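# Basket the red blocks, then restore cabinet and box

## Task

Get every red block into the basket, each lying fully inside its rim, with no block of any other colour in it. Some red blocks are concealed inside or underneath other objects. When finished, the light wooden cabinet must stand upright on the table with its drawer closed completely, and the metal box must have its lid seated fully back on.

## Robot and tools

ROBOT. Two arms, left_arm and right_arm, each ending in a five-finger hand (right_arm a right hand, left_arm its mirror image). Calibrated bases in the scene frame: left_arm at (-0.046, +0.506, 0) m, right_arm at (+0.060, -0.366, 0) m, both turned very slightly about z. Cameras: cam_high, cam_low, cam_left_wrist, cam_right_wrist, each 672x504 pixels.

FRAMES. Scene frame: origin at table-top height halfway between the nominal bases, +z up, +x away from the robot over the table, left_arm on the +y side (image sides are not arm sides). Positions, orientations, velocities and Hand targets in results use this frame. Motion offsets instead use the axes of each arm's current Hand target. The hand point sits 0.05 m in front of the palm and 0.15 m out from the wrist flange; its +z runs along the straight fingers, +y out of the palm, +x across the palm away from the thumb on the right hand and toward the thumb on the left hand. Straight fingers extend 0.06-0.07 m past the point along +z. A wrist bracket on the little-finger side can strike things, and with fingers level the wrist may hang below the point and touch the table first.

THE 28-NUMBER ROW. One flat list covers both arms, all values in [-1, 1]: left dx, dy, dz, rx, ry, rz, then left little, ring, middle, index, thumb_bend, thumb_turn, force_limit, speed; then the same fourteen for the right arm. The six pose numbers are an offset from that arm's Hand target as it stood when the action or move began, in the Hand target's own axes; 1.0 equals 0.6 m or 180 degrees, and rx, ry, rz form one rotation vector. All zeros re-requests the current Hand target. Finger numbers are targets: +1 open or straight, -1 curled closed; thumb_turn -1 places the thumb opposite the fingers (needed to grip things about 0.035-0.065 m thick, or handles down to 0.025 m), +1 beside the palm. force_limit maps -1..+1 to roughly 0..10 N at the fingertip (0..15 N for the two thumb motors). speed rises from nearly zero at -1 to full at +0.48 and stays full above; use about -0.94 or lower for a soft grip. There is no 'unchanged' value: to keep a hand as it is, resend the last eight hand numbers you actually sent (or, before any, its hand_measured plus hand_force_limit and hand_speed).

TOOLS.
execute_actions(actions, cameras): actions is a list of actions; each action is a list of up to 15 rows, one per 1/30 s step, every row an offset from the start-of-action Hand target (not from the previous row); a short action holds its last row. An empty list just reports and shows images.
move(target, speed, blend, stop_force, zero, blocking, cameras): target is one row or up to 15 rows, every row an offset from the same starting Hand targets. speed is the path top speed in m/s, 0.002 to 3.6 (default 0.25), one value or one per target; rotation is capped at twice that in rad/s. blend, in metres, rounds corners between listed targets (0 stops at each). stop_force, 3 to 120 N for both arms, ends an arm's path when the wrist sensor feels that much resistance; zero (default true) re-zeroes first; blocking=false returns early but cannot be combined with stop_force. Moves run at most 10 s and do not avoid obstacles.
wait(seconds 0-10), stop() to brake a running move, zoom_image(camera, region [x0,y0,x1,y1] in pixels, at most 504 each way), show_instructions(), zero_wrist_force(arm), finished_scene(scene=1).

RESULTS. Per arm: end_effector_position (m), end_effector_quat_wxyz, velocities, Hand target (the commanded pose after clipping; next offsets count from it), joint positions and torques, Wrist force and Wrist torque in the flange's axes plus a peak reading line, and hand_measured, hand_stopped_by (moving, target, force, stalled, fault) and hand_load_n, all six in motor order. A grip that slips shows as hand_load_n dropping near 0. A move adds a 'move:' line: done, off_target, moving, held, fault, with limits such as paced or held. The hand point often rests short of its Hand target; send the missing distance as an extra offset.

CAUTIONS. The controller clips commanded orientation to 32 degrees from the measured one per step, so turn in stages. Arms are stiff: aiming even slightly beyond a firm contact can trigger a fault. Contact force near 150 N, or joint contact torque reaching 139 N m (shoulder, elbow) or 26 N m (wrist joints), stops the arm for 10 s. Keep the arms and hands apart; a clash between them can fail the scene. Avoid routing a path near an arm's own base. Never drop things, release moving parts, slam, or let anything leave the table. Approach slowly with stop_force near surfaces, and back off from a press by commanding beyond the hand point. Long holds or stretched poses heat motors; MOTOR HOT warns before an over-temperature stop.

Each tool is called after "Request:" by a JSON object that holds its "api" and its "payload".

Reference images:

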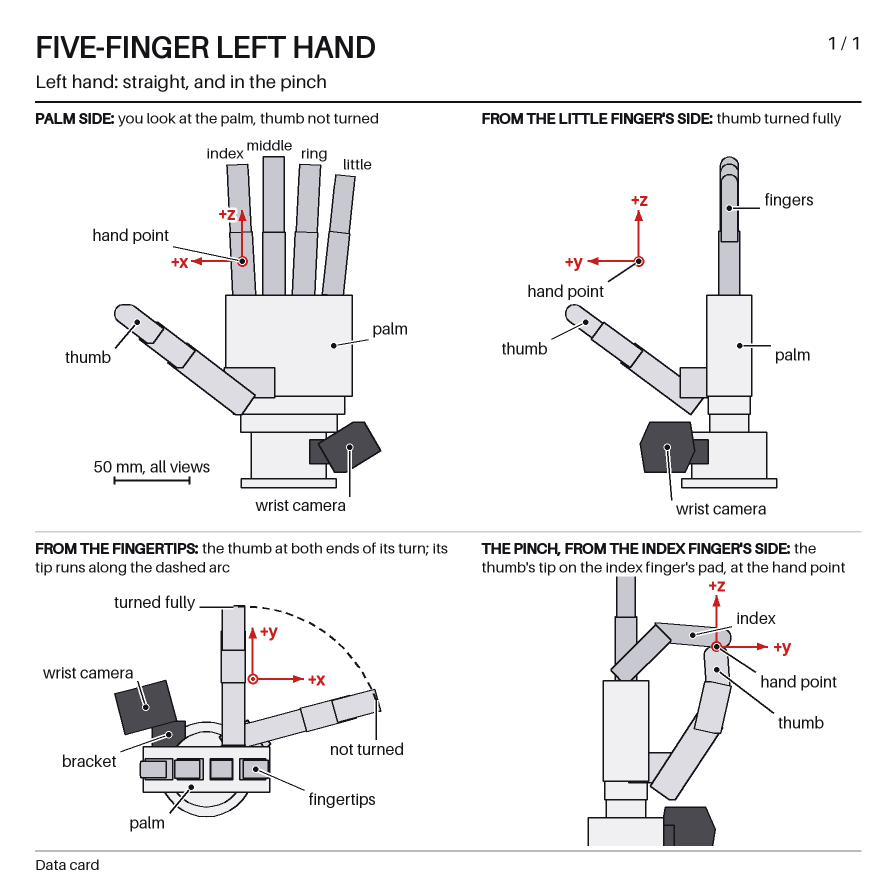

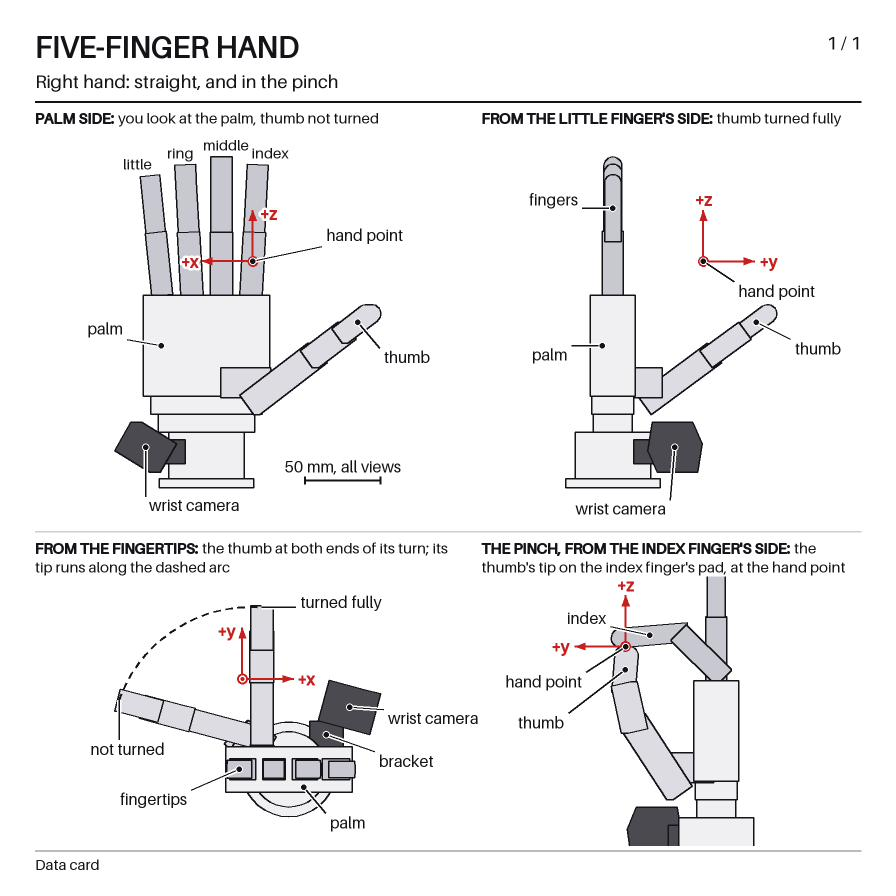

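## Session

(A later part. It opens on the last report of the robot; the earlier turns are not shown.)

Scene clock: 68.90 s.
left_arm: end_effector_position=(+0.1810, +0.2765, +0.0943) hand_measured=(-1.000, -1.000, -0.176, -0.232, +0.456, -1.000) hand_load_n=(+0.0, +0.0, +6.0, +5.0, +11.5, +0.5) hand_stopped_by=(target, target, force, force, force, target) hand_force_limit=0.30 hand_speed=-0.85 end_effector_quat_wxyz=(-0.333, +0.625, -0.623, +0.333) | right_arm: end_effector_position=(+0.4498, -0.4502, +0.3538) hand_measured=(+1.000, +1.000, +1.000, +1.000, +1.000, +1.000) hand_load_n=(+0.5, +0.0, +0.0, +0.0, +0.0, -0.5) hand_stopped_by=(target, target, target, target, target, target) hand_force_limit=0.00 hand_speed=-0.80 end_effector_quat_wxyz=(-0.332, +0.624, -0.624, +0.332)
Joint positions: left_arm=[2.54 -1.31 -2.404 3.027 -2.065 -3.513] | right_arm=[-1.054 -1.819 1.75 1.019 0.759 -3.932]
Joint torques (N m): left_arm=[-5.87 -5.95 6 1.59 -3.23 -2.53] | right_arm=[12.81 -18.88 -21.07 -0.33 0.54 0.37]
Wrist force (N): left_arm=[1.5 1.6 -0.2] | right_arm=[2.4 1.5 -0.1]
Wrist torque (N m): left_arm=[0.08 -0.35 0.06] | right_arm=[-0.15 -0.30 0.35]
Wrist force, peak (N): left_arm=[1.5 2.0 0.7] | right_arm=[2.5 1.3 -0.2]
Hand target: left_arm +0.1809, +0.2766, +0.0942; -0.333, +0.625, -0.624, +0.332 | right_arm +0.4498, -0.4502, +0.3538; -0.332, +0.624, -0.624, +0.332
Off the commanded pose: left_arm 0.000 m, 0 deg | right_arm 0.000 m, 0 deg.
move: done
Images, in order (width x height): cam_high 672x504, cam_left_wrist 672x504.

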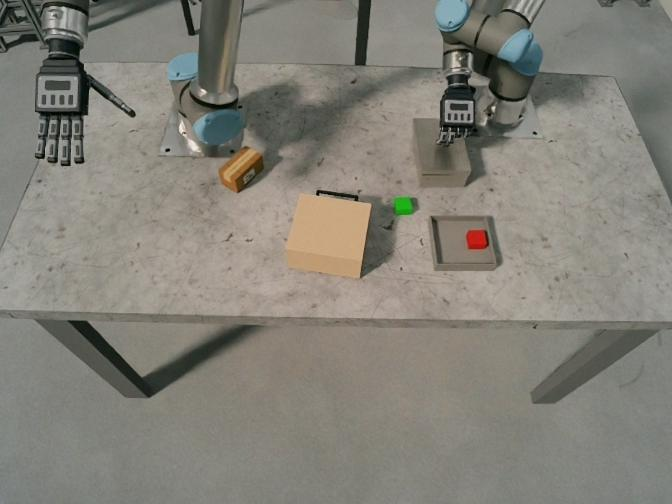

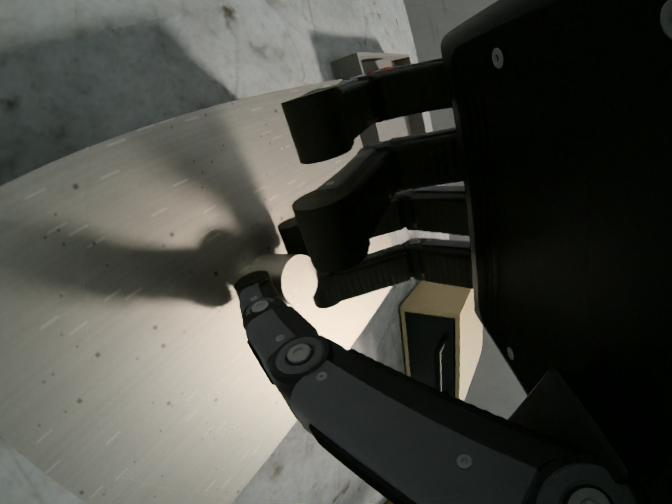

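Request:
{"api": "move", "payload": {"target": [0,-0.083,-0.056,0,0,0,-1,-1,-0.6,-0.6,0.0,-1,0.3,-0.85, 0,0,0,0,0,0,1,1,1,1,1,1,0,-0.8], "speed": 0.12, "cameras": ["cam_high"]}}

Request:
{"api": "zoom_image", "payload": {"camera": "cam_high", "region": [400, 80, 500, 200]}}

Scene clock: 70.57 s.
left_arm: end_effector_position=(+0.1808, +0.2766, +0.1542) hand_measured=(-1.000, -1.000, -0.176, -0.232, +0.456, -1.000) hand_load_n=(+0.0, +0.0, +6.0, +5.0, +11.0, +0.5) hand_stopped_by=(target, target, force, force, force, target) hand_force_limit=0.30 hand_speed=-0.85 end_effector_quat_wxyz=(-0.333, +0.625, -0.624, +0.332) | right_arm: end_effector_position=(+0.4498, -0.4502, +0.3538) hand_measured=(+1.000, +1.000, +1.000, +1.000, +1.000, +1.000) hand_load_n=(+0.0, -0.5, +0.0, -0.5, +0.0, +0.0) hand_stopped_by=(target, target, target, target, target, target) hand_force_limit=0.00 hand_speed=-0.80 end_effector_quat_wxyz=(-0.332, +0.624, -0.624, +0.332)
Joint positions: left_arm=[2.54 -1.22 -2.289 2.822 -2.066 -3.513] | right_arm=[-1.054 -1.819 1.75 1.019 0.759 -3.932]
Joint torques (N m): left_arm=[-1.37 0.56 21.25 -2.04 1.76 -3.04] | right_arm=[12.81 -18.65 -21.34 -0.36 0.49 0.47]
Wrist force (N): left_arm=[1.5 1.3 -0.1] | right_arm=[2.1 1.3 -0.2]
Wrist torque (N m): left_arm=[0.02 -0.33 0.10] | right_arm=[-0.16 -0.24 0.32]
Wrist force, peak (N): left_arm=[1.4 3.0 0.3] | right_arm=[2.3 1.6 -0.1]
Hand target: left_arm +0.1808, +0.2766, +0.1542; -0.333, +0.625, -0.624, +0.332 | right_arm +0.4498, -0.4502, +0.3538; -0.332, +0.624, -0.624, +0.332
Off the commanded pose: left_arm 0.000 m, 0 deg | right_arm 0.000 m, 0 deg.
move: done
Images, in order (width x height): cam_high 672x504.

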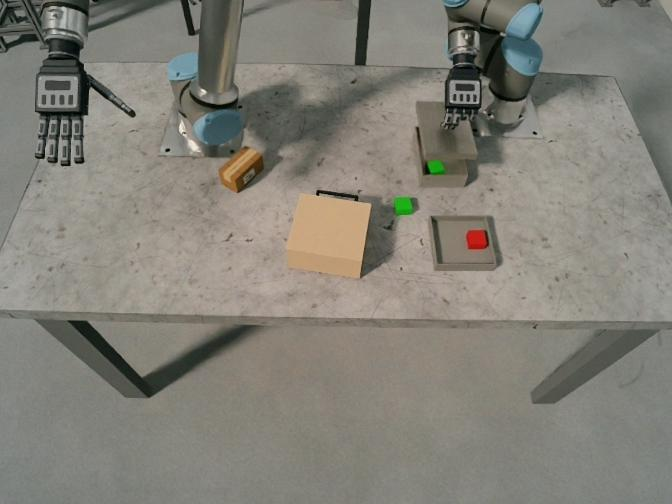

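Scaled by 4.200 from the camera's 672x504 image, which has a finer 960x720 frame.

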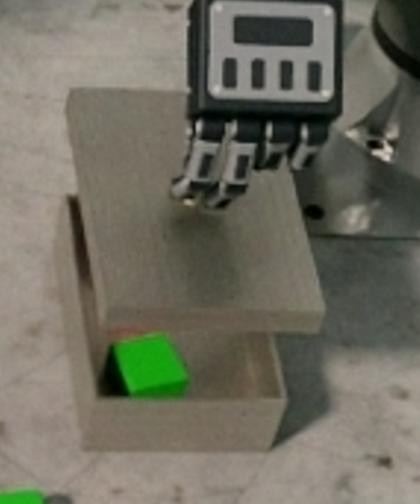

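Request:
{"api": "move", "payload": {"target": [-0.4733,-0.1398,0.2073,0,0,0,-1,-1,-0.6,-0.6,0.0,-1,0.3,-0.85, 0,0,0,0,0,0,1,1,1,1,1,1,0,-0.8], "speed": 0.15, "cameras": ["cam_high","cam_left_wrist"]}}

Request:
{"api": "zoom_image", "payload": {"camera": "cam_high", "region": [380, 80, 580, 280]}}

Scene clock: 73.53 s.
left_arm: end_effector_position=(+0.3304, +0.5607, +0.1544) hand_measured=(-1.000, -1.000, -0.176, -0.232, +0.456, -1.000) hand_load_n=(+0.0, +0.0, +5.5, +5.0, +11.0, +0.5) hand_stopped_by=(target, target, force, force, force, target) hand_force_limit=0.30 hand_speed=-0.85 end_effector_quat_wxyz=(-0.333, +0.625, -0.624, +0.332) | right_arm: end_effector_position=(+0.4498, -0.4502, +0.3538) hand_measured=(+1.000, +1.000, +1.000, +1.000, +1.000, +1.000) hand_load_n=(+0.0, +0.0, +0.0, +0.0, +0.0, +0.0) hand_stopped_by=(target, target, target, target, target, target) hand_force_limit=0.00 hand_speed=-0.80 end_effector_quat_wxyz=(-0.332, +0.624, -0.624, +0.332)
Joint positions: left_arm=[4.2 -1.339 -2.259 2.664 -0.767 -2.37] | right_arm=[-1.054 -1.819 1.75 1.019 0.759 -3.932]
Joint torques (N m): left_arm=[4.2 -3.19 21.17 -2.84 -1.43 -0.74] | right_arm=[12.53 -18.81 -21.71 -0.29 0.48 0.52]
Wrist force (N): left_arm=[1.4 1.2 -0.5] | right_arm=[2.4 1.2 0.1]
Wrist torque (N m): left_arm=[0.02 -0.32 0.11] | right_arm=[-0.18 -0.31 0.34]
Wrist force, peak (N): left_arm=[3.0 1.8 -0.6] | right_arm=[2.5 1.6 -0.2]
Hand target: left_arm +0.3305, +0.5608, +0.1544; -0.333, +0.625, -0.624, +0.332 | right_arm +0.4498, -0.4502, +0.3538; -0.332, +0.624, -0.624, +0.332
Off the commanded pose: left_arm 0.000 m, 0 deg | right_arm 0.000 m, 0 deg.
move: done
Images, in order (width x height): cam_high 672x504, cam_left_wrist 672x504.

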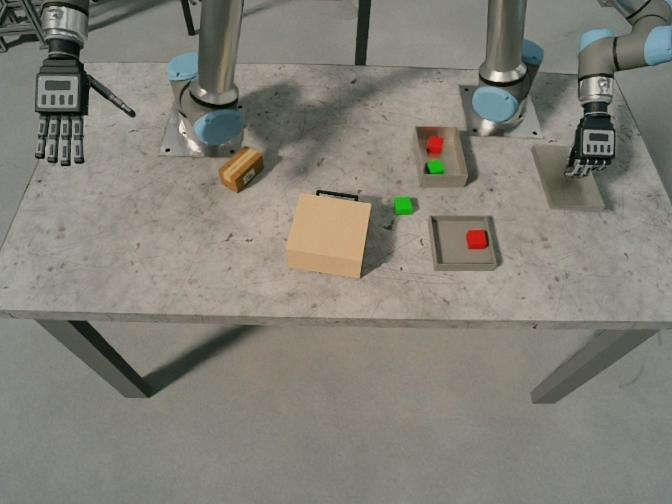

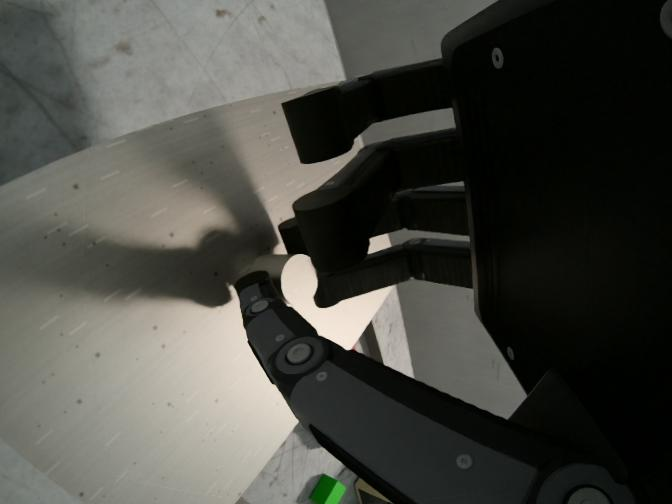

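Scaled by 2.520 from the camera's 672x504 image, which has a finer 960x720 frame.

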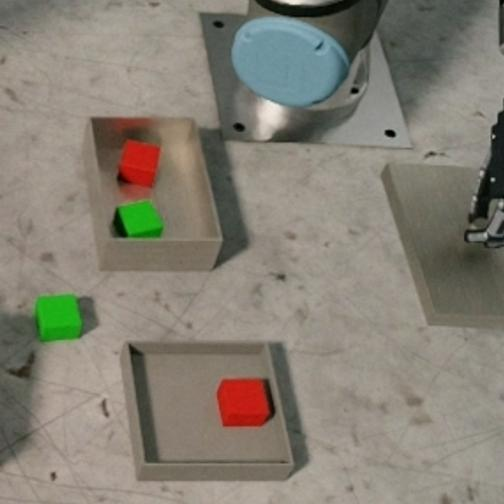

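Request:
{"api": "move", "payload": {"target": [[0,0.1300,0.0877,0,0,0,-1,-1,-0.6,-0.6,0.0,-1,0.3,-0.85, 0,0,0,0,0,0,1,1,1,1,1,1,0,-0.8],[0,0.1719,0.1159,0,0,0,-1,-1,-0.6,-0.6,0.0,-1,0.3,-0.85, 0,0,0,0,0,0,1,1,1,1,1,1,0,-0.8]], "speed": [0.12, 0.02], "stop_force": 4, "cameras": ["cam_high","cam_left_wrist"]}}

Request:
{"api": "zoom_image", "payload": {"camera": "cam_high", "region": [500, 100, 640, 240]}}

Scene clock: 77.43 s.
left_arm: end_effector_position=(+0.3306, +0.5607, +0.0400) hand_measured=(-1.000, -1.000, -0.176, -0.232, +0.456, -1.000) hand_load_n=(+0.0, +0.0, +5.5, +6.0, +11.0, +0.5) hand_stopped_by=(target, target, force, force, force, target) hand_force_limit=0.30 hand_speed=-0.85 end_effector_quat_wxyz=(-0.333, +0.625, -0.624, +0.332) | right_arm: end_effector_position=(+0.4498, -0.4502, +0.3538) hand_measured=(+1.000, +1.000, +1.000, +1.000, +1.000, +1.000) hand_load_n=(+0.0, +0.0, -0.5, +0.0, +0.0, -0.5) hand_stopped_by=(target, target, target, target, target, target) hand_force_limit=0.00 hand_speed=-0.80 end_effector_quat_wxyz=(-0.332, +0.624, -0.624, +0.332)
Joint positions: left_arm=[4.199 -1.571 -2.436 3.074 -0.767 -2.371] | right_arm=[-1.054 -1.819 1.75 1.019 0.759 -3.932]
Joint torques (N m): left_arm=[0.52 1.51 22.94 0.24 -1.82 0.57] | right_arm=[12.63 -18.71 -21.74 -0.31 0.47 0.46]
Wrist force (N): left_arm=[1.6 1.6 -0.4] | right_arm=[2.5 1.2 -0.4]
Wrist torque (N m): left_arm=[0.11 -0.34 0.12] | right_arm=[-0.16 -0.30 0.34]
Wrist force, peak (N): left_arm=[1.4 -6.3 -5.6] | right_arm=[2.5 1.5 -0.2]
Hand target: left_arm +0.3306, +0.5607, +0.0400; -0.333, +0.625, -0.624, +0.332 (not the last commanded pose) | right_arm +0.4498, -0.4502, +0.3538; -0.332, +0.624, -0.624, +0.332
Off the commanded pose: left_arm 0.010 m, 0 deg | right_arm 0.000 m, 0 deg.
move: contact (left_arm); path passed 1 of 2 targets
Images, in order (width x height): cam_high 672x504, cam_left_wrist 672x504.

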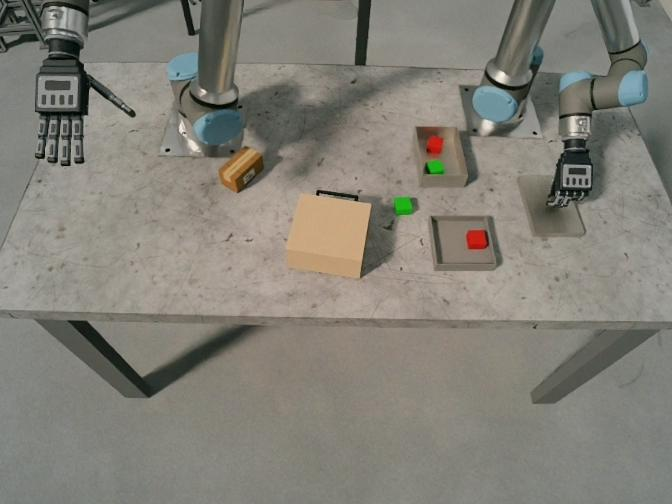

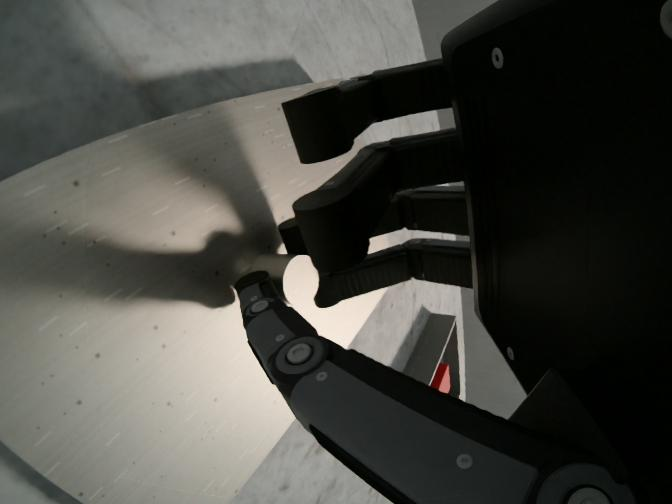

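Scaled by 3.600 from the camera's 672x504 image, which has a finer 960x720 frame.

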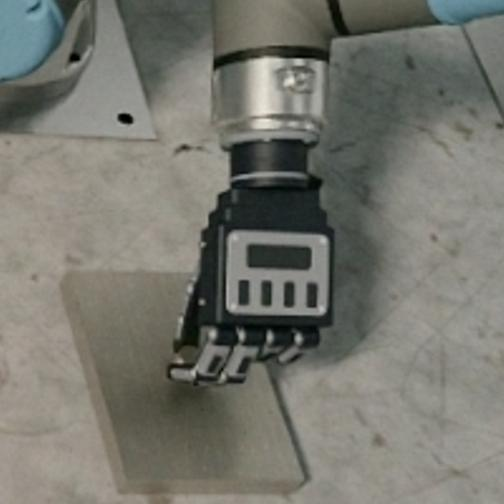

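Request:
{"api": "move", "payload": {"target": [0,0,0,0,0,0,-1,-1,0,0,0.55,-1,0.0,-0.5, 0,0,0,0,0,0,1,1,1,1,1,1,0,-0.8], "speed": 0.1}}

Request:
{"api": "move", "payload": {"target": [0,-0.152,-0.1025,0,0,0,-1,-1,0,0,0.55,-1,0.0,-0.5, 0,0,0,0,0,0,1,1,1,1,1,1,0,-0.8], "speed": 0.15, "cameras": ["cam_high"]}}

Scene clock: 80.83 s.
left_arm: end_effector_position=(+0.3306, +0.5607, +0.0400) hand_measured=(-1.000, -1.000, +0.000, +0.000, +0.550, -1.000) hand_load_n=(+0.0, +0.0, -2.0, +0.0, +0.0, +0.0) hand_stopped_by=(target, target, target, target, target, target) hand_force_limit=0.00 hand_speed=-0.50 end_effector_quat_wxyz=(-0.333, +0.625, -0.624, +0.332) | right_arm: end_effector_position=(+0.4498, -0.4502, +0.3538) hand_measured=(+1.000, +1.000, +1.000, +1.000, +1.000, +1.000) hand_load_n=(+0.0, +0.0, +0.0, +0.0, +0.0, +0.0) hand_stopped_by=(target, target, target, target, target, target) hand_force_limit=0.00 hand_speed=-0.80 end_effector_quat_wxyz=(-0.332, +0.624, -0.624, +0.332)
Joint positions: left_arm=[4.199 -1.571 -2.436 3.074 -0.767 -2.371] | right_arm=[-1.054 -1.819 1.75 1.019 0.759 -3.932]
Joint torques (N m): left_arm=[-5.07 1.11 21.21 0.27 -1.63 -2.61] | right_arm=[12.73 -17.77 -21.73 -0.35 0.45 0.41]
Wrist force (N): left_arm=[1.5 -2.2 -3.7] | right_arm=[2.2 1.5 -0.2]
Wrist torque (N m): left_arm=[-0.03 -0.37 0.18] | right_arm=[-0.13 -0.26 0.33]
Wrist force, peak (N): left_arm=[1.3 -2.4 -4.1] | right_arm=[2.5 1.4 -0.6]
Hand target: left_arm +0.3306, +0.5607, +0.0400; -0.333, +0.625, -0.624, +0.332 | right_arm +0.4498, -0.4502, +0.3538; -0.332, +0.624, -0.624, +0.332
Off the commanded pose: left_arm 0.000 m, 0 deg | right_arm 0.000 m, 0 deg.
move: done

Scene clock: 82.03 s.
left_arm: end_effector_position=(+0.3304, +0.5608, +0.1500) hand_measured=(-1.000, -1.000, +0.000, +0.000, +0.550, -1.000) hand_load_n=(+0.0, +0.0, +0.0, +0.0, +0.0, +0.0) hand_stopped_by=(target, target, target, target, target, target) hand_force_limit=0.00 hand_speed=-0.50 end_effector_quat_wxyz=(-0.333, +0.625, -0.624, +0.332) | right_arm: end_effector_position=(+0.4498, -0.4502, +0.3538) hand_measured=(+1.000, +1.000, +1.000, +1.000, +1.000, +1.000) hand_load_n=(+0.0, +0.0, +0.0, +0.0, +0.0, +0.0) hand_stopped_by=(target, target, target, target, target, target) hand_force_limit=0.00 hand_speed=-0.80 end_effector_quat_wxyz=(-0.332, +0.624, -0.624, +0.332)
Joint positions: left_arm=[4.2 -1.345 -2.267 2.679 -0.767 -2.37] | right_arm=[-1.054 -1.819 1.75 1.019 0.759 -3.932]
Joint torques (N m): left_arm=[-7.5 9.7 22.7 -3.02 0.81 -2.85] | right_arm=[12.35 -18.23 -21.6 -0.3 0.49 0.49]
Wrist force (N): left_arm=[1.2 -0.6 -1.4] | right_arm=[2.3 1.4 -0.1]
Wrist torque (N m): left_arm=[-0.01 -0.30 -0.05] | right_arm=[-0.15 -0.29 0.34]
Wrist force, peak (N): left_arm=[1.5 -2.2 -3.6] | right_arm=[2.4 1.7 -0.2]
Hand target: left_arm +0.3304, +0.5608, +0.1500; -0.333, +0.625, -0.624, +0.332 | right_arm +0.4498, -0.4502, +0.3538; -0.332, +0.624, -0.624, +0.332
Off the commanded pose: left_arm 0.000 m, 0 deg | right_arm 0.000 m, 0 deg.
move: done
Images, in order (width x height): cam_high 672x504.

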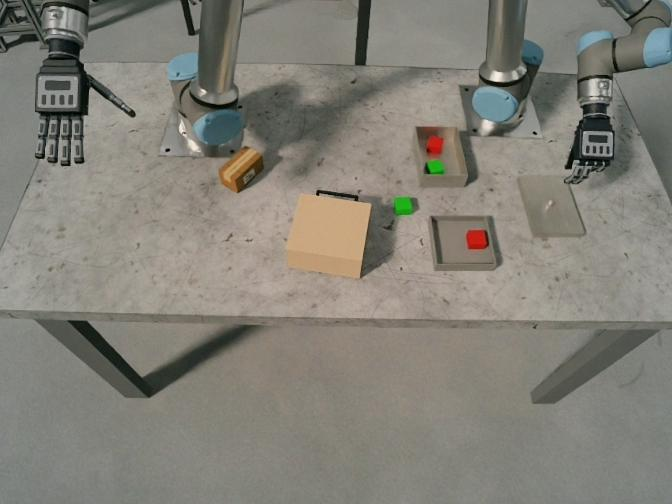

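Request:
{"api": "move", "payload": {"target": [0.4917,0.1658,-0.2459,-0.0722,0,0,-1,-1,0.3,0.3,0.55,-1,0.0,-0.3, 0,0,0,0,0,0,1,1,1,1,1,1,0,-0.8], "speed": 0.25, "cameras": ["cam_high","cam_left_wrist"]}}

Request:
{"api": "zoom_image", "payload": {"camera": "cam_high", "region": [400, 80, 500, 200]}}

Scene clock: 84.20 s.
left_arm: end_effector_position=(+0.1528, +0.2655, +0.1498) hand_measured=(-1.000, -1.000, +0.300, +0.300, +0.550, -1.000) hand_load_n=(+0.0, +0.0, +0.0, +0.0, +0.0, +0.0) hand_stopped_by=(target, target, target, target, target, target) hand_force_limit=0.00 hand_speed=-0.30 end_effector_quat_wxyz=(-0.260, +0.658, -0.657, +0.260) end_effector_velocity=(+0.000, +0.000, +0.000) end_effector_angular_velocity=(-0.001, -0.002, +0.006) | right_arm: end_effector_position=(+0.4498, -0.4502, +0.3538) hand_measured=(+1.000, +1.000, +1.000, +1.000, +1.000, +1.000) hand_load_n=(+0.0, +0.0, +0.0, +0.0, +0.0, +0.0) hand_stopped_by=(target, target, target, target, target, target) hand_force_limit=0.00 hand_speed=-0.80 end_effector_quat_wxyz=(-0.332, +0.624, -0.624, +0.332)
Joint positions: left_arm=[2.551 -1.307 -2.195 2.589 -1.965 -3.604] | right_arm=[-1.054 -1.819 1.75 1.019 0.759 -3.932]
Joint velocities: left_arm=[-0.003 -0.001 0.001 0 -0.005 -0.007] | right_arm=[within noise]
Joint torques (N m): left_arm=[-8.54 -4.9 24.85 -1.87 -3.34 -3.17] | right_arm=[12.66 -18.52 -21.03 -0.3 0.38 0.44]
Wrist force (N): left_arm=[1.6 -0.4 -1.9] | right_arm=[2.5 1.3 -0.1]
Wrist torque (N m): left_arm=[0.05 -0.40 0.02] | right_arm=[-0.17 -0.31 0.35]
Wrist force, peak (N): left_arm=[3.5 0.5 -2.6] | right_arm=[2.4 1.5 -0.2]
Hand target: left_arm +0.1529, +0.2655, +0.1499; -0.260, +0.658, -0.657, +0.260 | right_arm +0.4498, -0.4502, +0.3538; -0.332, +0.624, -0.624, +0.332
Off the commanded pose: left_arm 0.000 m, 0 deg | right_arm 0.000 m, 0 deg.
move: done
Images, in order (width x height): cam_high 672x504, cam_left_wrist 672x504.

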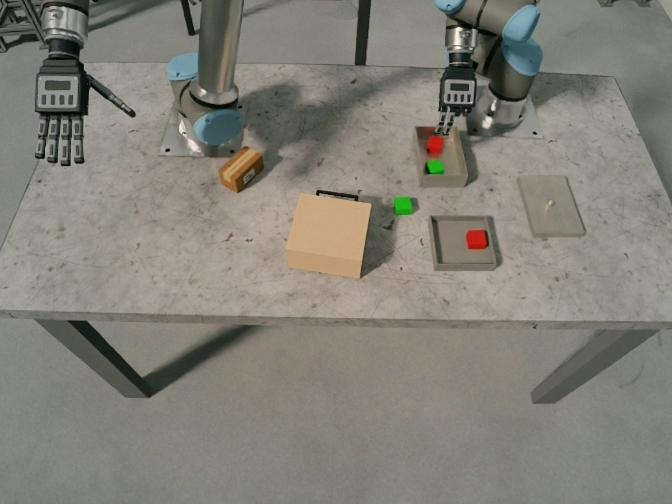

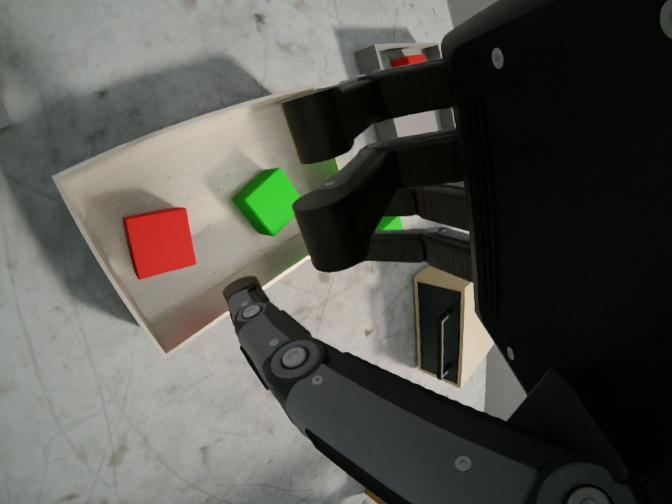

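Scaled by 4.200 from the camera's 672x504 image, which has a finer 960x720 frame.

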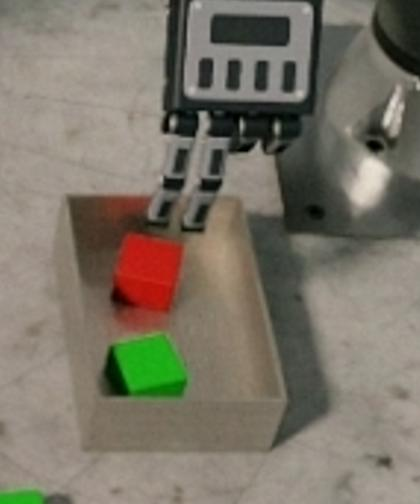

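Request:
{"api": "zoom_image", "payload": {"camera": "cam_high", "region": [455, 215, 505, 265]}}

Request:
{"api": "zoom_image", "payload": {"camera": "cam_high", "region": [410, 120, 470, 180]}}

Request:
{"api": "zoom_image", "payload": {"camera": "cam_left_wrist", "region": [40, 80, 360, 370]}}

Scaled by 10.080 from the camera's 672x504 image, which has a finer 960x720 frame.

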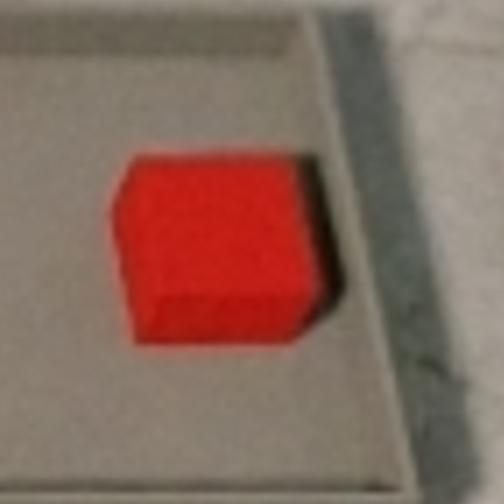

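Scaled by 8.400 from the camera's 672x504 image, which has a finer 960x720 frame.

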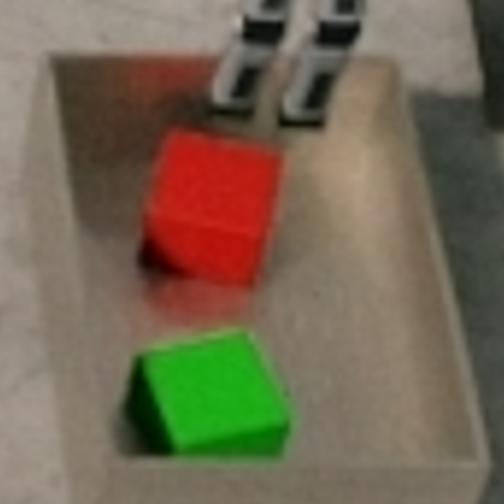

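Scaled by 1.575 from the camera's 672x504 image, which has a finer 960x720 frame.

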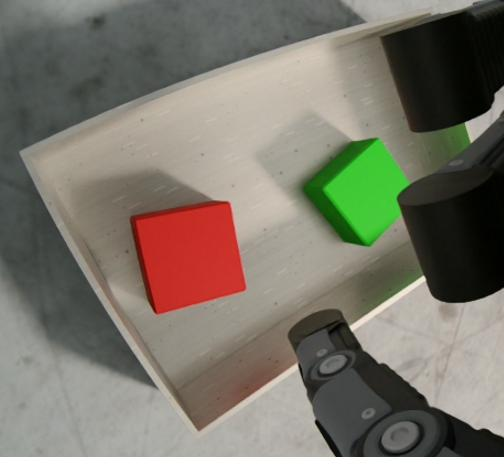

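Request:
{"api": "move", "payload": {"target": [-0.0208,0.1715,0.0107,0,0,0,-1,-1,0.3,0.3,-1,-1,0.0,0.3, 0,0,0,0,0,0,1,1,1,1,1,1,0,-0.8], "speed": 0.12, "stop_force": 8, "cameras": ["cam_high","cam_left_wrist"]}}

Request:
{"api": "zoom_image", "payload": {"camera": "cam_high", "region": [400, 80, 500, 200]}}

Request:
{"api": "zoom_image", "payload": {"camera": "cam_left_wrist", "region": [40, 80, 440, 400]}}

Scene clock: 89.67 s.
left_arm: end_effector_position=(+0.0822, +0.2779, +0.0749) hand_measured=(-1.000, -1.000, +0.300, +0.300, -0.848, -1.000) hand_load_n=(+0.0, +0.0, +0.5, +0.0, +19.0, +2.0) hand_stopped_by=(target, target, target, target, force, target) hand_force_limit=0.00 hand_speed=0.30 end_effector_quat_wxyz=(-0.260, +0.658, -0.657, +0.260) | right_arm: end_effector_position=(+0.4498, -0.4502, +0.3538) hand_measured=(+1.000, +1.000, +1.000, +1.000, +1.000, +1.000) hand_load_n=(+0.0, +0.0, +0.0, +0.0, +0.0, +0.0) hand_stopped_by=(target, target, target, target, target, target) hand_force_limit=0.00 hand_speed=-0.80 end_effector_quat_wxyz=(-0.332, +0.624, -0.624, +0.332)
Joint positions: left_arm=[2.323 -1.356 -2.399 2.749 -2.098 -3.813] | right_arm=[-1.054 -1.819 1.75 1.019 0.759 -3.932]
Joint torques (N m): left_arm=[-4.96 13.41 4.84 0.33 2.06 -2.45] | right_arm=[12.62 -18.7 -21.75 -0.45 0.51 0.57]
Wrist force (N): left_arm=[1.3 0.0 -2.1] | right_arm=[2.5 1.2 -0.3]
Wrist torque (N m): left_arm=[0.12 -0.36 -0.06] | right_arm=[-0.17 -0.30 0.35]
Wrist force, peak (N): left_arm=[1.9 -1.8 -1.9] | right_arm=[2.6 1.5 -0.1]
Hand target: left_arm +0.0821, +0.2779, +0.0749; -0.260, +0.658, -0.657, +0.260 | right_arm +0.4498, -0.4502, +0.3538; -0.332, +0.624, -0.624, +0.332
Off the commanded pose: left_arm 0.000 m, 0 deg | right_arm 0.000 m, 0 deg.
move: done
Images, in order (width x height): cam_high 672x504, cam_left_wrist 672x504.

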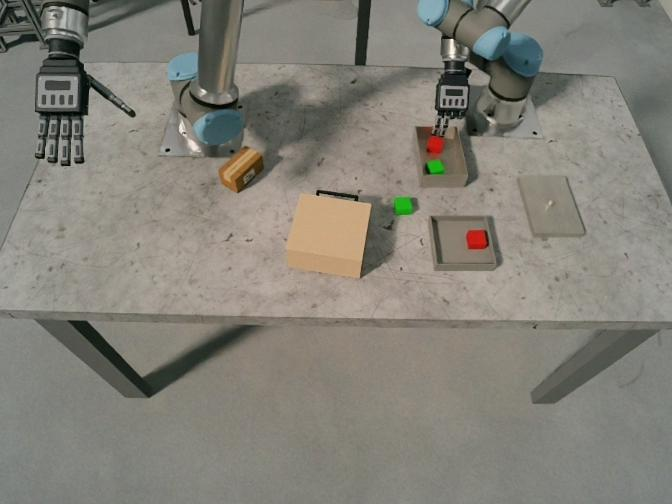

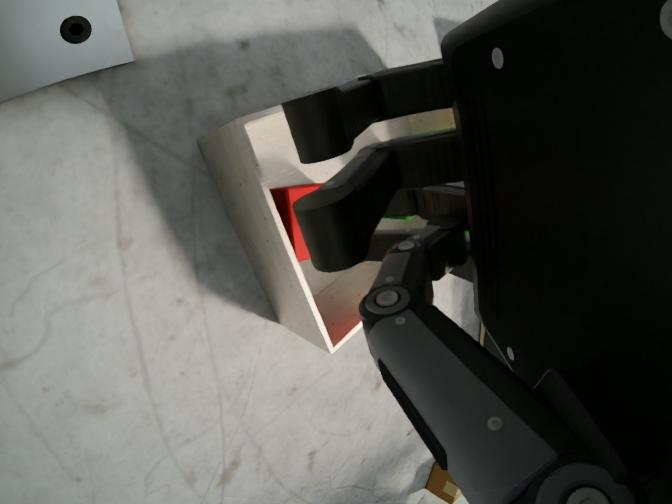

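Scaled by 4.200 from the camera's 672x504 image, which has a finer 960x720 frame.

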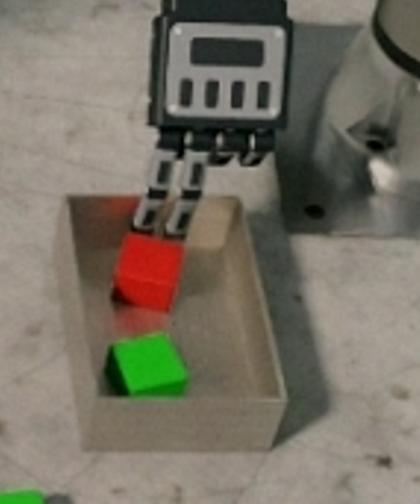

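Scaled by 1.260 from the camera's 672x504 image, which has a finer 960x720 frame.

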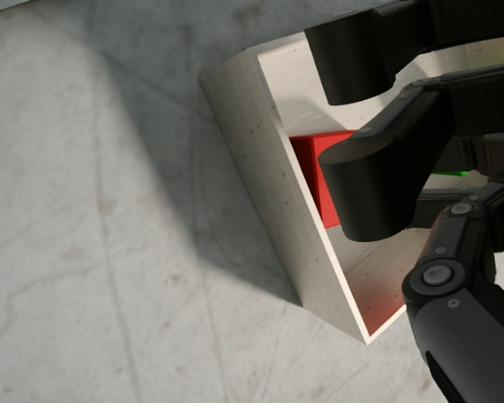

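Request:
{"api": "move", "payload": {"target": [0,0,0,0,0,0,-1,-1,0.3,0.3,-0.7,-1,0.0,0, 0,0,0,0,0,0,1,1,1,1,1,1,0,-0.8], "speed": 0.1}}

Request:
{"api": "move", "payload": {"target": [0,0.0341,0.0366,0,0,0,-1,-1,0.3,0.3,-0.7,-1,0.0,0, 0,0,0,0,0,0,1,1,1,1,1,1,0,-0.8], "speed": 0.02, "stop_force": 4, "cameras": ["cam_high"]}}

Request:
{"api": "zoom_image", "payload": {"camera": "cam_high", "region": [400, 80, 500, 200]}}

Scene clock: 90.60 s.
left_arm: end_effector_position=(+0.0821, +0.2779, +0.0749) hand_measured=(-1.000, -1.000, +0.300, +0.300, -0.700, -1.000) hand_load_n=(+0.0, +0.0, +0.0, +0.0, +0.5, +0.0) hand_stopped_by=(target, target, target, target, target, target) hand_force_limit=0.00 hand_speed=0.00 end_effector_quat_wxyz=(-0.260, +0.658, -0.657, +0.260) | right_arm: end_effector_position=(+0.4498, -0.4502, +0.3538) hand_measured=(+1.000, +1.000, +1.000, +1.000, +1.000, +1.000) hand_load_n=(+0.0, +0.0, +0.0, +0.0, +0.0, -0.5) hand_stopped_by=(target, target, target, target, target, target) hand_force_limit=0.00 hand_speed=-0.80 end_effector_quat_wxyz=(-0.332, +0.624, -0.624, +0.332)
Joint positions: left_arm=[2.322 -1.356 -2.399 2.749 -2.098 -3.813] | right_arm=[-1.054 -1.819 1.75 1.019 0.759 -3.932]
Joint torques (N m): left_arm=[-5.74 13.67 4.79 0.09 1.86 -2.68] | right_arm=[12.87 -18.35 -21.49 -0.4 0.39 0.4]
Wrist force (N): left_arm=[1.5 0.0 -2.0] | right_arm=[2.3 1.4 -0.6]
Wrist torque (N m): left_arm=[0.10 -0.39 -0.05] | right_arm=[-0.12 -0.27 0.34]
Wrist force, peak (N): left_arm=[1.7 0.3 -2.4] | right_arm=[2.4 1.6 -0.2]
Hand target: left_arm +0.0821, +0.2779, +0.0749; -0.260, +0.658, -0.657, +0.260 | right_arm +0.4498, -0.4502, +0.3538; -0.332, +0.624, -0.624, +0.332
Off the commanded pose: left_arm 0.000 m, 0 deg | right_arm 0.000 m, 0 deg.
move: done

Scene clock: 92.50 s.
left_arm: end_effector_position=(+0.0822, +0.2779, +0.0578) hand_measured=(-1.000, -1.000, +0.300, +0.300, -0.700, -1.000) hand_load_n=(+0.0, +0.5, +0.0, +0.0, +0.0, +0.0) hand_stopped_by=(target, target, target, target, target, target) hand_force_limit=0.00 hand_speed=0.00 end_effector_quat_wxyz=(-0.260, +0.658, -0.657, +0.260) | right_arm: end_effector_position=(+0.4498, -0.4502, +0.3538) hand_measured=(+1.000, +1.000, +1.000, +1.000, +1.000, +1.000) hand_load_n=(+0.0, +0.0, +0.0, +0.0, +0.0, -0.5) hand_stopped_by=(target, target, target, target, target, target) hand_force_limit=0.00 hand_speed=-0.80 end_effector_quat_wxyz=(-0.332, +0.624, -0.624, +0.332)
Joint positions: left_arm=[2.323 -1.392 -2.427 2.813 -2.097 -3.813] | right_arm=[-1.054 -1.819 1.75 1.019 0.759 -3.932]
Joint torques (N m): left_arm=[-2.75 3.83 23.17 0.04 1.93 0.64] | right_arm=[12.87 -17.99 -21.43 -0.35 0.4 0.44]
Wrist force (N): left_arm=[2.0 -3.9 -5.0] | right_arm=[2.3 1.3 -0.1]
Wrist torque (N m): left_arm=[0.11 -0.41 0.05] | right_arm=[-0.17 -0.28 0.34]
Wrist force, peak (N): left_arm=[0.7 -22.3 -20.7] | right_arm=[2.5 1.5 -0.2]
Hand target: left_arm +0.0822, +0.2779, +0.0578; -0.260, +0.658, -0.657, +0.260 (not the last commanded pose) | right_arm +0.4498, -0.4502, +0.3538; -0.332, +0.624, -0.624, +0.332
Off the commanded pose: left_arm 0.013 m, 0 deg | right_arm 0.000 m, 0 deg.
move: contact (left_arm)
Images, in order (width x height): cam_high 672x504.

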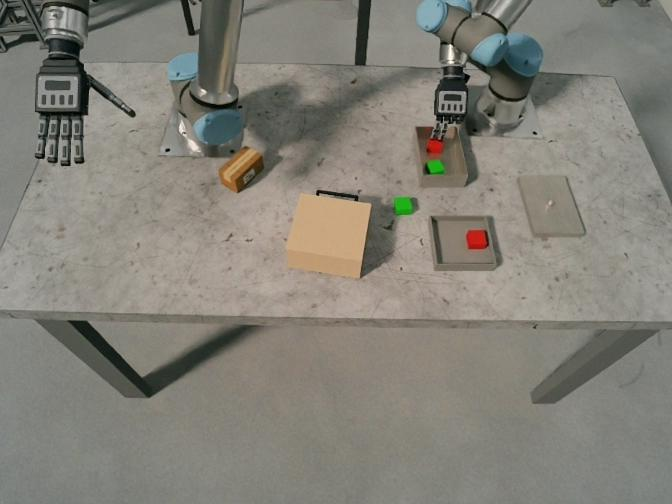

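Scaled by 4.200 from the camera's 672x504 image, which has a finer 960x720 frame.

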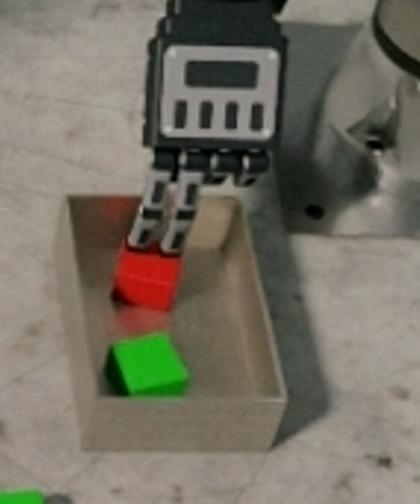

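Request:
{"api": "move", "payload": {"target": [0,-0.0355,0.0353,0,0,0,-1,-1,0.3,0.3,-0.7,-1,0.0,0, 0,0,0,0,0,0,1,1,1,1,1,1,0,-0.8], "speed": 0.05, "cameras": ["cam_high"]}}

Request:
{"api": "zoom_image", "payload": {"camera": "cam_high", "region": [400, 80, 500, 200]}}

Scene clock: 100.20 s.
left_arm: end_effector_position=(+0.1122, +0.2778, +0.0569) hand_measured=(-1.000, -1.000, +0.298, +0.300, -0.700, -1.000) hand_load_n=(+0.0, +0.5, -12.5, +0.0, +0.0, +0.0) hand_stopped_by=(target, target, target, target, target, target) hand_force_limit=0.00 hand_speed=0.00 end_effector_quat_wxyz=(-0.260, +0.658, -0.657, +0.260) | right_arm: end_effector_position=(+0.4498, -0.4502, +0.3538) hand_measured=(+1.000, +1.000, +1.000, +1.000, +1.000, +1.000) hand_load_n=(+0.0, +0.0, +0.0, +0.0, +0.0, -0.5) hand_stopped_by=(target, target, target, target, target, target) hand_force_limit=0.00 hand_speed=-0.80 end_effector_quat_wxyz=(-0.332, +0.624, -0.624, +0.332)
Joint positions: left_arm=[2.462 -1.382 -2.42 2.859 -2.019 -3.682] | right_arm=[-1.054 -1.819 1.75 1.019 0.759 -3.932]
Joint torques (N m): left_arm=[3.76 2.6 -3.18 -2.37 -1.43 -2.24] | right_arm=[12.22 -18.22 -20.96 -0.36 0.49 0.46]
Wrist force (N): left_arm=[-0.4 -20.1 -29.1] | right_arm=[2.3 1.4 -0.2]
Wrist torque (N m): left_arm=[0.41 -0.96 0.61] | right_arm=[-0.15 -0.27 0.34]
Wrist force, peak (N): left_arm=[1.2 -19.7 -31.6] | right_arm=[2.6 1.5 -0.3]
Hand target: left_arm +0.1122, +0.2779, +0.0569; -0.260, +0.658, -0.657, +0.260 | right_arm +0.4498, -0.4502, +0.3538; -0.332, +0.624, -0.624, +0.332
Off the commanded pose: left_arm 0.000 m, 0 deg | right_arm 0.000 m, 0 deg.
move: done
Images, in order (width x height): cam_high 672x504.

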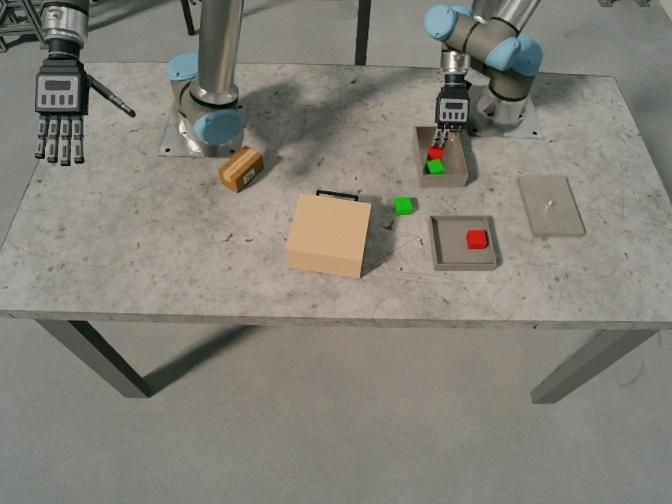

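Scaled by 4.200 from the camera's 672x504 image, which has a finer 960x720 frame.

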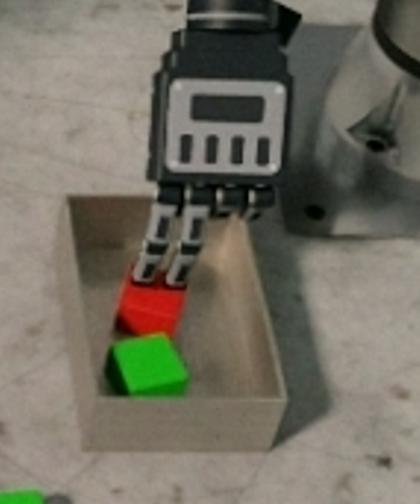

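Request:
{"api": "move", "payload": {"target": [[0,-0.001,-0.0011,0,0,0,-1,-1,0.3,0.3,-0.7,-1,0.0,0, 0,0,0,0,0,0,1,1,1,1,1,1,0,-0.8],[0.033,-0.001,-0.0011,0,0,0,-1,-1,0.3,0.3,-0.7,-1,0.0,0, 0,0,0,0,0,0,1,1,1,1,1,1,0,-0.8]], "speed": 0.05, "blend": 0.001, "cameras": ["cam_high"]}}

Request:
{"api": "zoom_image", "payload": {"camera": "cam_high", "region": [400, 80, 500, 200]}}

Scene clock: 101.90 s.
left_arm: end_effector_position=(+0.1122, +0.2581, +0.0578) hand_measured=(-1.000, -1.000, +0.300, +0.300, -0.700, -1.000) hand_load_n=(+0.0, +0.0, +0.0, +0.0, +0.0, +0.0) hand_stopped_by=(target, target, target, target, target, target) hand_force_limit=0.00 hand_speed=0.00 end_effector_quat_wxyz=(-0.260, +0.658, -0.657, +0.260) | right_arm: end_effector_position=(+0.4498, -0.4502, +0.3538) hand_measured=(+1.000, +1.000, +1.000, +1.000, +1.000, +1.000) hand_load_n=(+0.0, +0.0, +0.0, -0.5, +0.0, -0.5) hand_stopped_by=(target, target, target, target, target, target) hand_force_limit=0.00 hand_speed=-0.80 end_effector_quat_wxyz=(-0.332, +0.624, -0.624, +0.332)
Joint positions: left_arm=[2.371 -1.462 -2.365 2.844 -2.071 -3.766] | right_arm=[-1.054 -1.819 1.75 1.019 0.759 -3.932]
Joint torques (N m): left_arm=[8.63 15.09 1.75 -0.18 2.27 2.97] | right_arm=[12.51 -17.97 -21.72 -0.33 0.48 0.41]
Wrist force (N): left_arm=[2.8 -4.0 -5.4] | right_arm=[2.1 1.2 -0.2]
Wrist torque (N m): left_arm=[0.16 -0.35 0.04] | right_arm=[-0.16 -0.25 0.32]
Wrist force, peak (N): left_arm=[0.5 -22.5 -30.3] | right_arm=[2.4 1.6 -0.1]
Hand target: left_arm +0.1122, +0.2581, +0.0578; -0.260, +0.658, -0.657, +0.260 | right_arm +0.4498, -0.4502, +0.3538; -0.332, +0.624, -0.624, +0.332
Off the commanded pose: left_arm 0.000 m, 0 deg | right_arm 0.000 m, 0 deg.
move: done; blend cut to 0.0004 m at target 1
Images, in order (width x height): cam_high 672x504.

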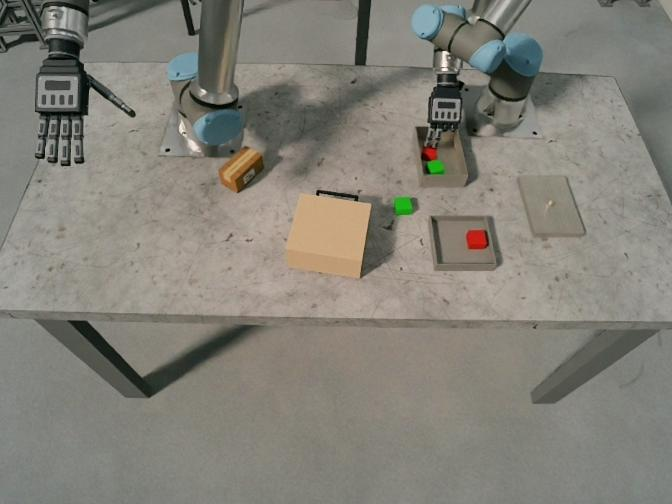

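Scaled by 4.200 from the camera's 672x504 image, which has a finer 960x720 frame.

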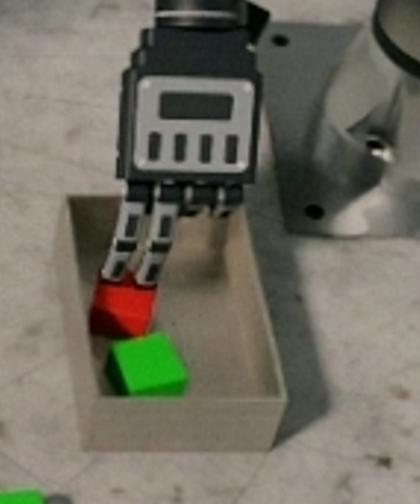

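Request:
{"api": "move", "payload": {"target": [[0,-0.0171,-0.0183,0,0,0,-1,-1,0.3,0.3,-0.7,-1,0.0,0, 0,0,0,0,0,0,1,1,1,1,1,1,0,-0.8],[0,-0.0815,0.0026,0.0389,0,0,-1,-1,0.2,0.2,0.55,-1,0.0,0, 0,0,0,0,0,0,1,1,1,1,1,1,0,-0.8]], "speed": 0.1, "blend": 0.003, "cameras": ["cam_high","cam_left_wrist"]}}

Request:
{"api": "zoom_image", "payload": {"camera": "cam_high", "region": [400, 100, 480, 200]}}

Request:
{"api": "zoom_image", "payload": {"camera": "cam_left_wrist", "region": [40, 80, 440, 400]}}

Scene clock: 105.13 s.
left_arm: end_effector_position=(+0.1490, +0.2582, +0.0900) hand_measured=(-1.000, -1.000, +0.200, +0.200, +0.550, -1.000) hand_load_n=(+0.0, +0.0, -0.5, +0.0, +0.0, +0.0) hand_stopped_by=(target, target, target, target, target, target) hand_force_limit=0.00 hand_speed=0.00 end_effector_quat_wxyz=(-0.299, +0.641, -0.640, +0.299) | right_arm: end_effector_position=(+0.4498, -0.4502, +0.3538) hand_measured=(+1.000, +1.000, +1.000, +1.000, +1.000, +1.000) hand_load_n=(+0.0, +0.0, +0.0, +0.0, +0.0, -0.5) hand_stopped_by=(target, target, target, target, target, target) hand_force_limit=0.00 hand_speed=-0.80 end_effector_quat_wxyz=(-0.332, +0.624, -0.624, +0.332)
Joint positions: left_arm=[2.412 -1.394 -2.337 2.885 -2.112 -3.669] | right_arm=[-1.054 -1.819 1.75 1.019 0.759 -3.932]
Joint torques (N m): left_arm=[-7.7 -2.67 5.73 0.52 1.93 0.32] | right_arm=[12.35 -18.15 -21.03 -0.29 0.52 0.47]
Wrist force (N): left_arm=[1.5 -0.1 -1.5] | right_arm=[2.5 1.4 0.0]
Wrist torque (N m): left_arm=[0.07 -0.38 0.13] | right_arm=[-0.16 -0.32 0.36]
Wrist force, peak (N): left_arm=[3.4 -5.0 -6.0] | right_arm=[2.7 1.3 0.0]
Hand target: left_arm +0.1490, +0.2582, +0.0900; -0.299, +0.641, -0.640, +0.299 | right_arm +0.4498, -0.4502, +0.3538; -0.332, +0.624, -0.624, +0.332
Off the commanded pose: left_arm 0.000 m, 0 deg | right_arm 0.000 m, 0 deg.
move: done
Images, in order (width x height): cam_high 672x504, cam_left_wrist 672x504.

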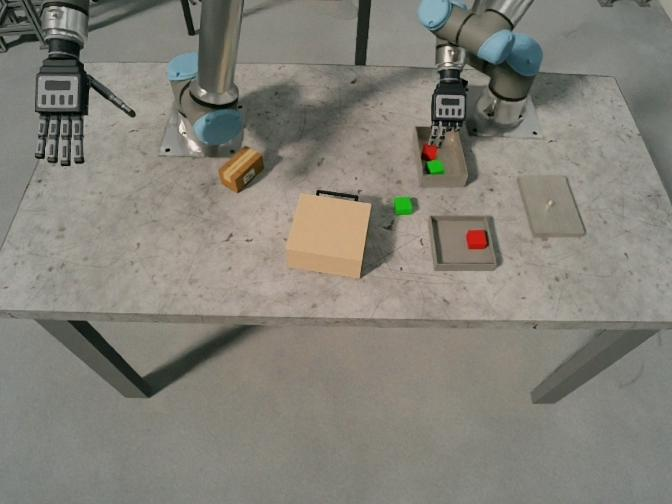

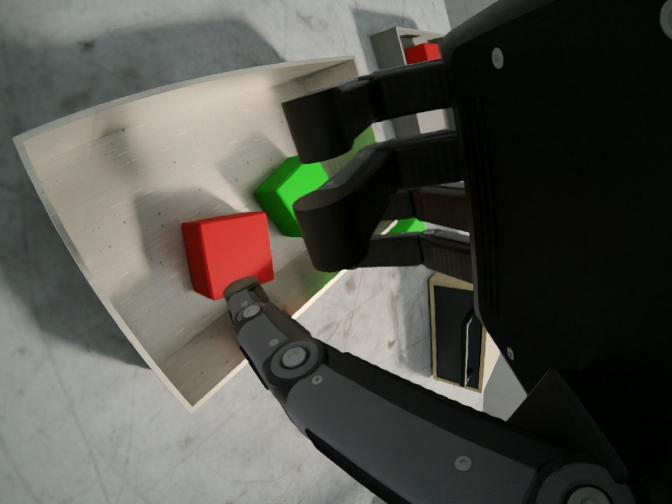

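Scaled by 5.040 from the camera's 672x504 image, which has a finer 960x720 frame.

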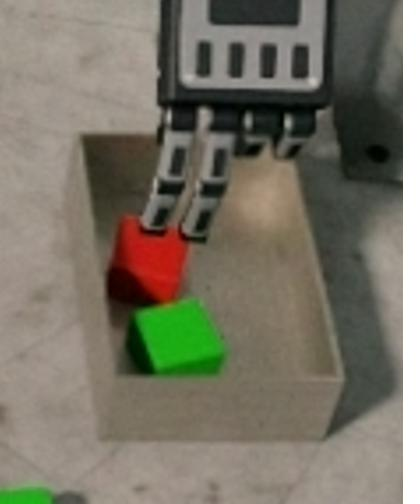

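Scaled by 1.260 from the camera's 672x504 image, which has a finer 960x720 frame.

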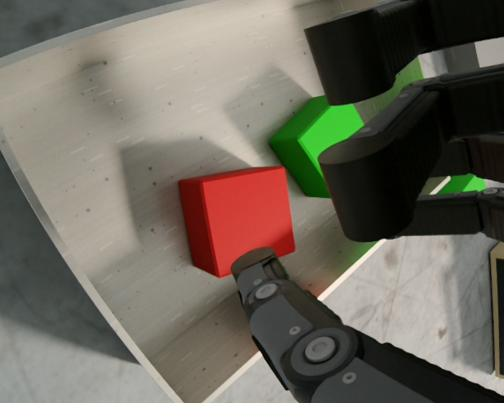

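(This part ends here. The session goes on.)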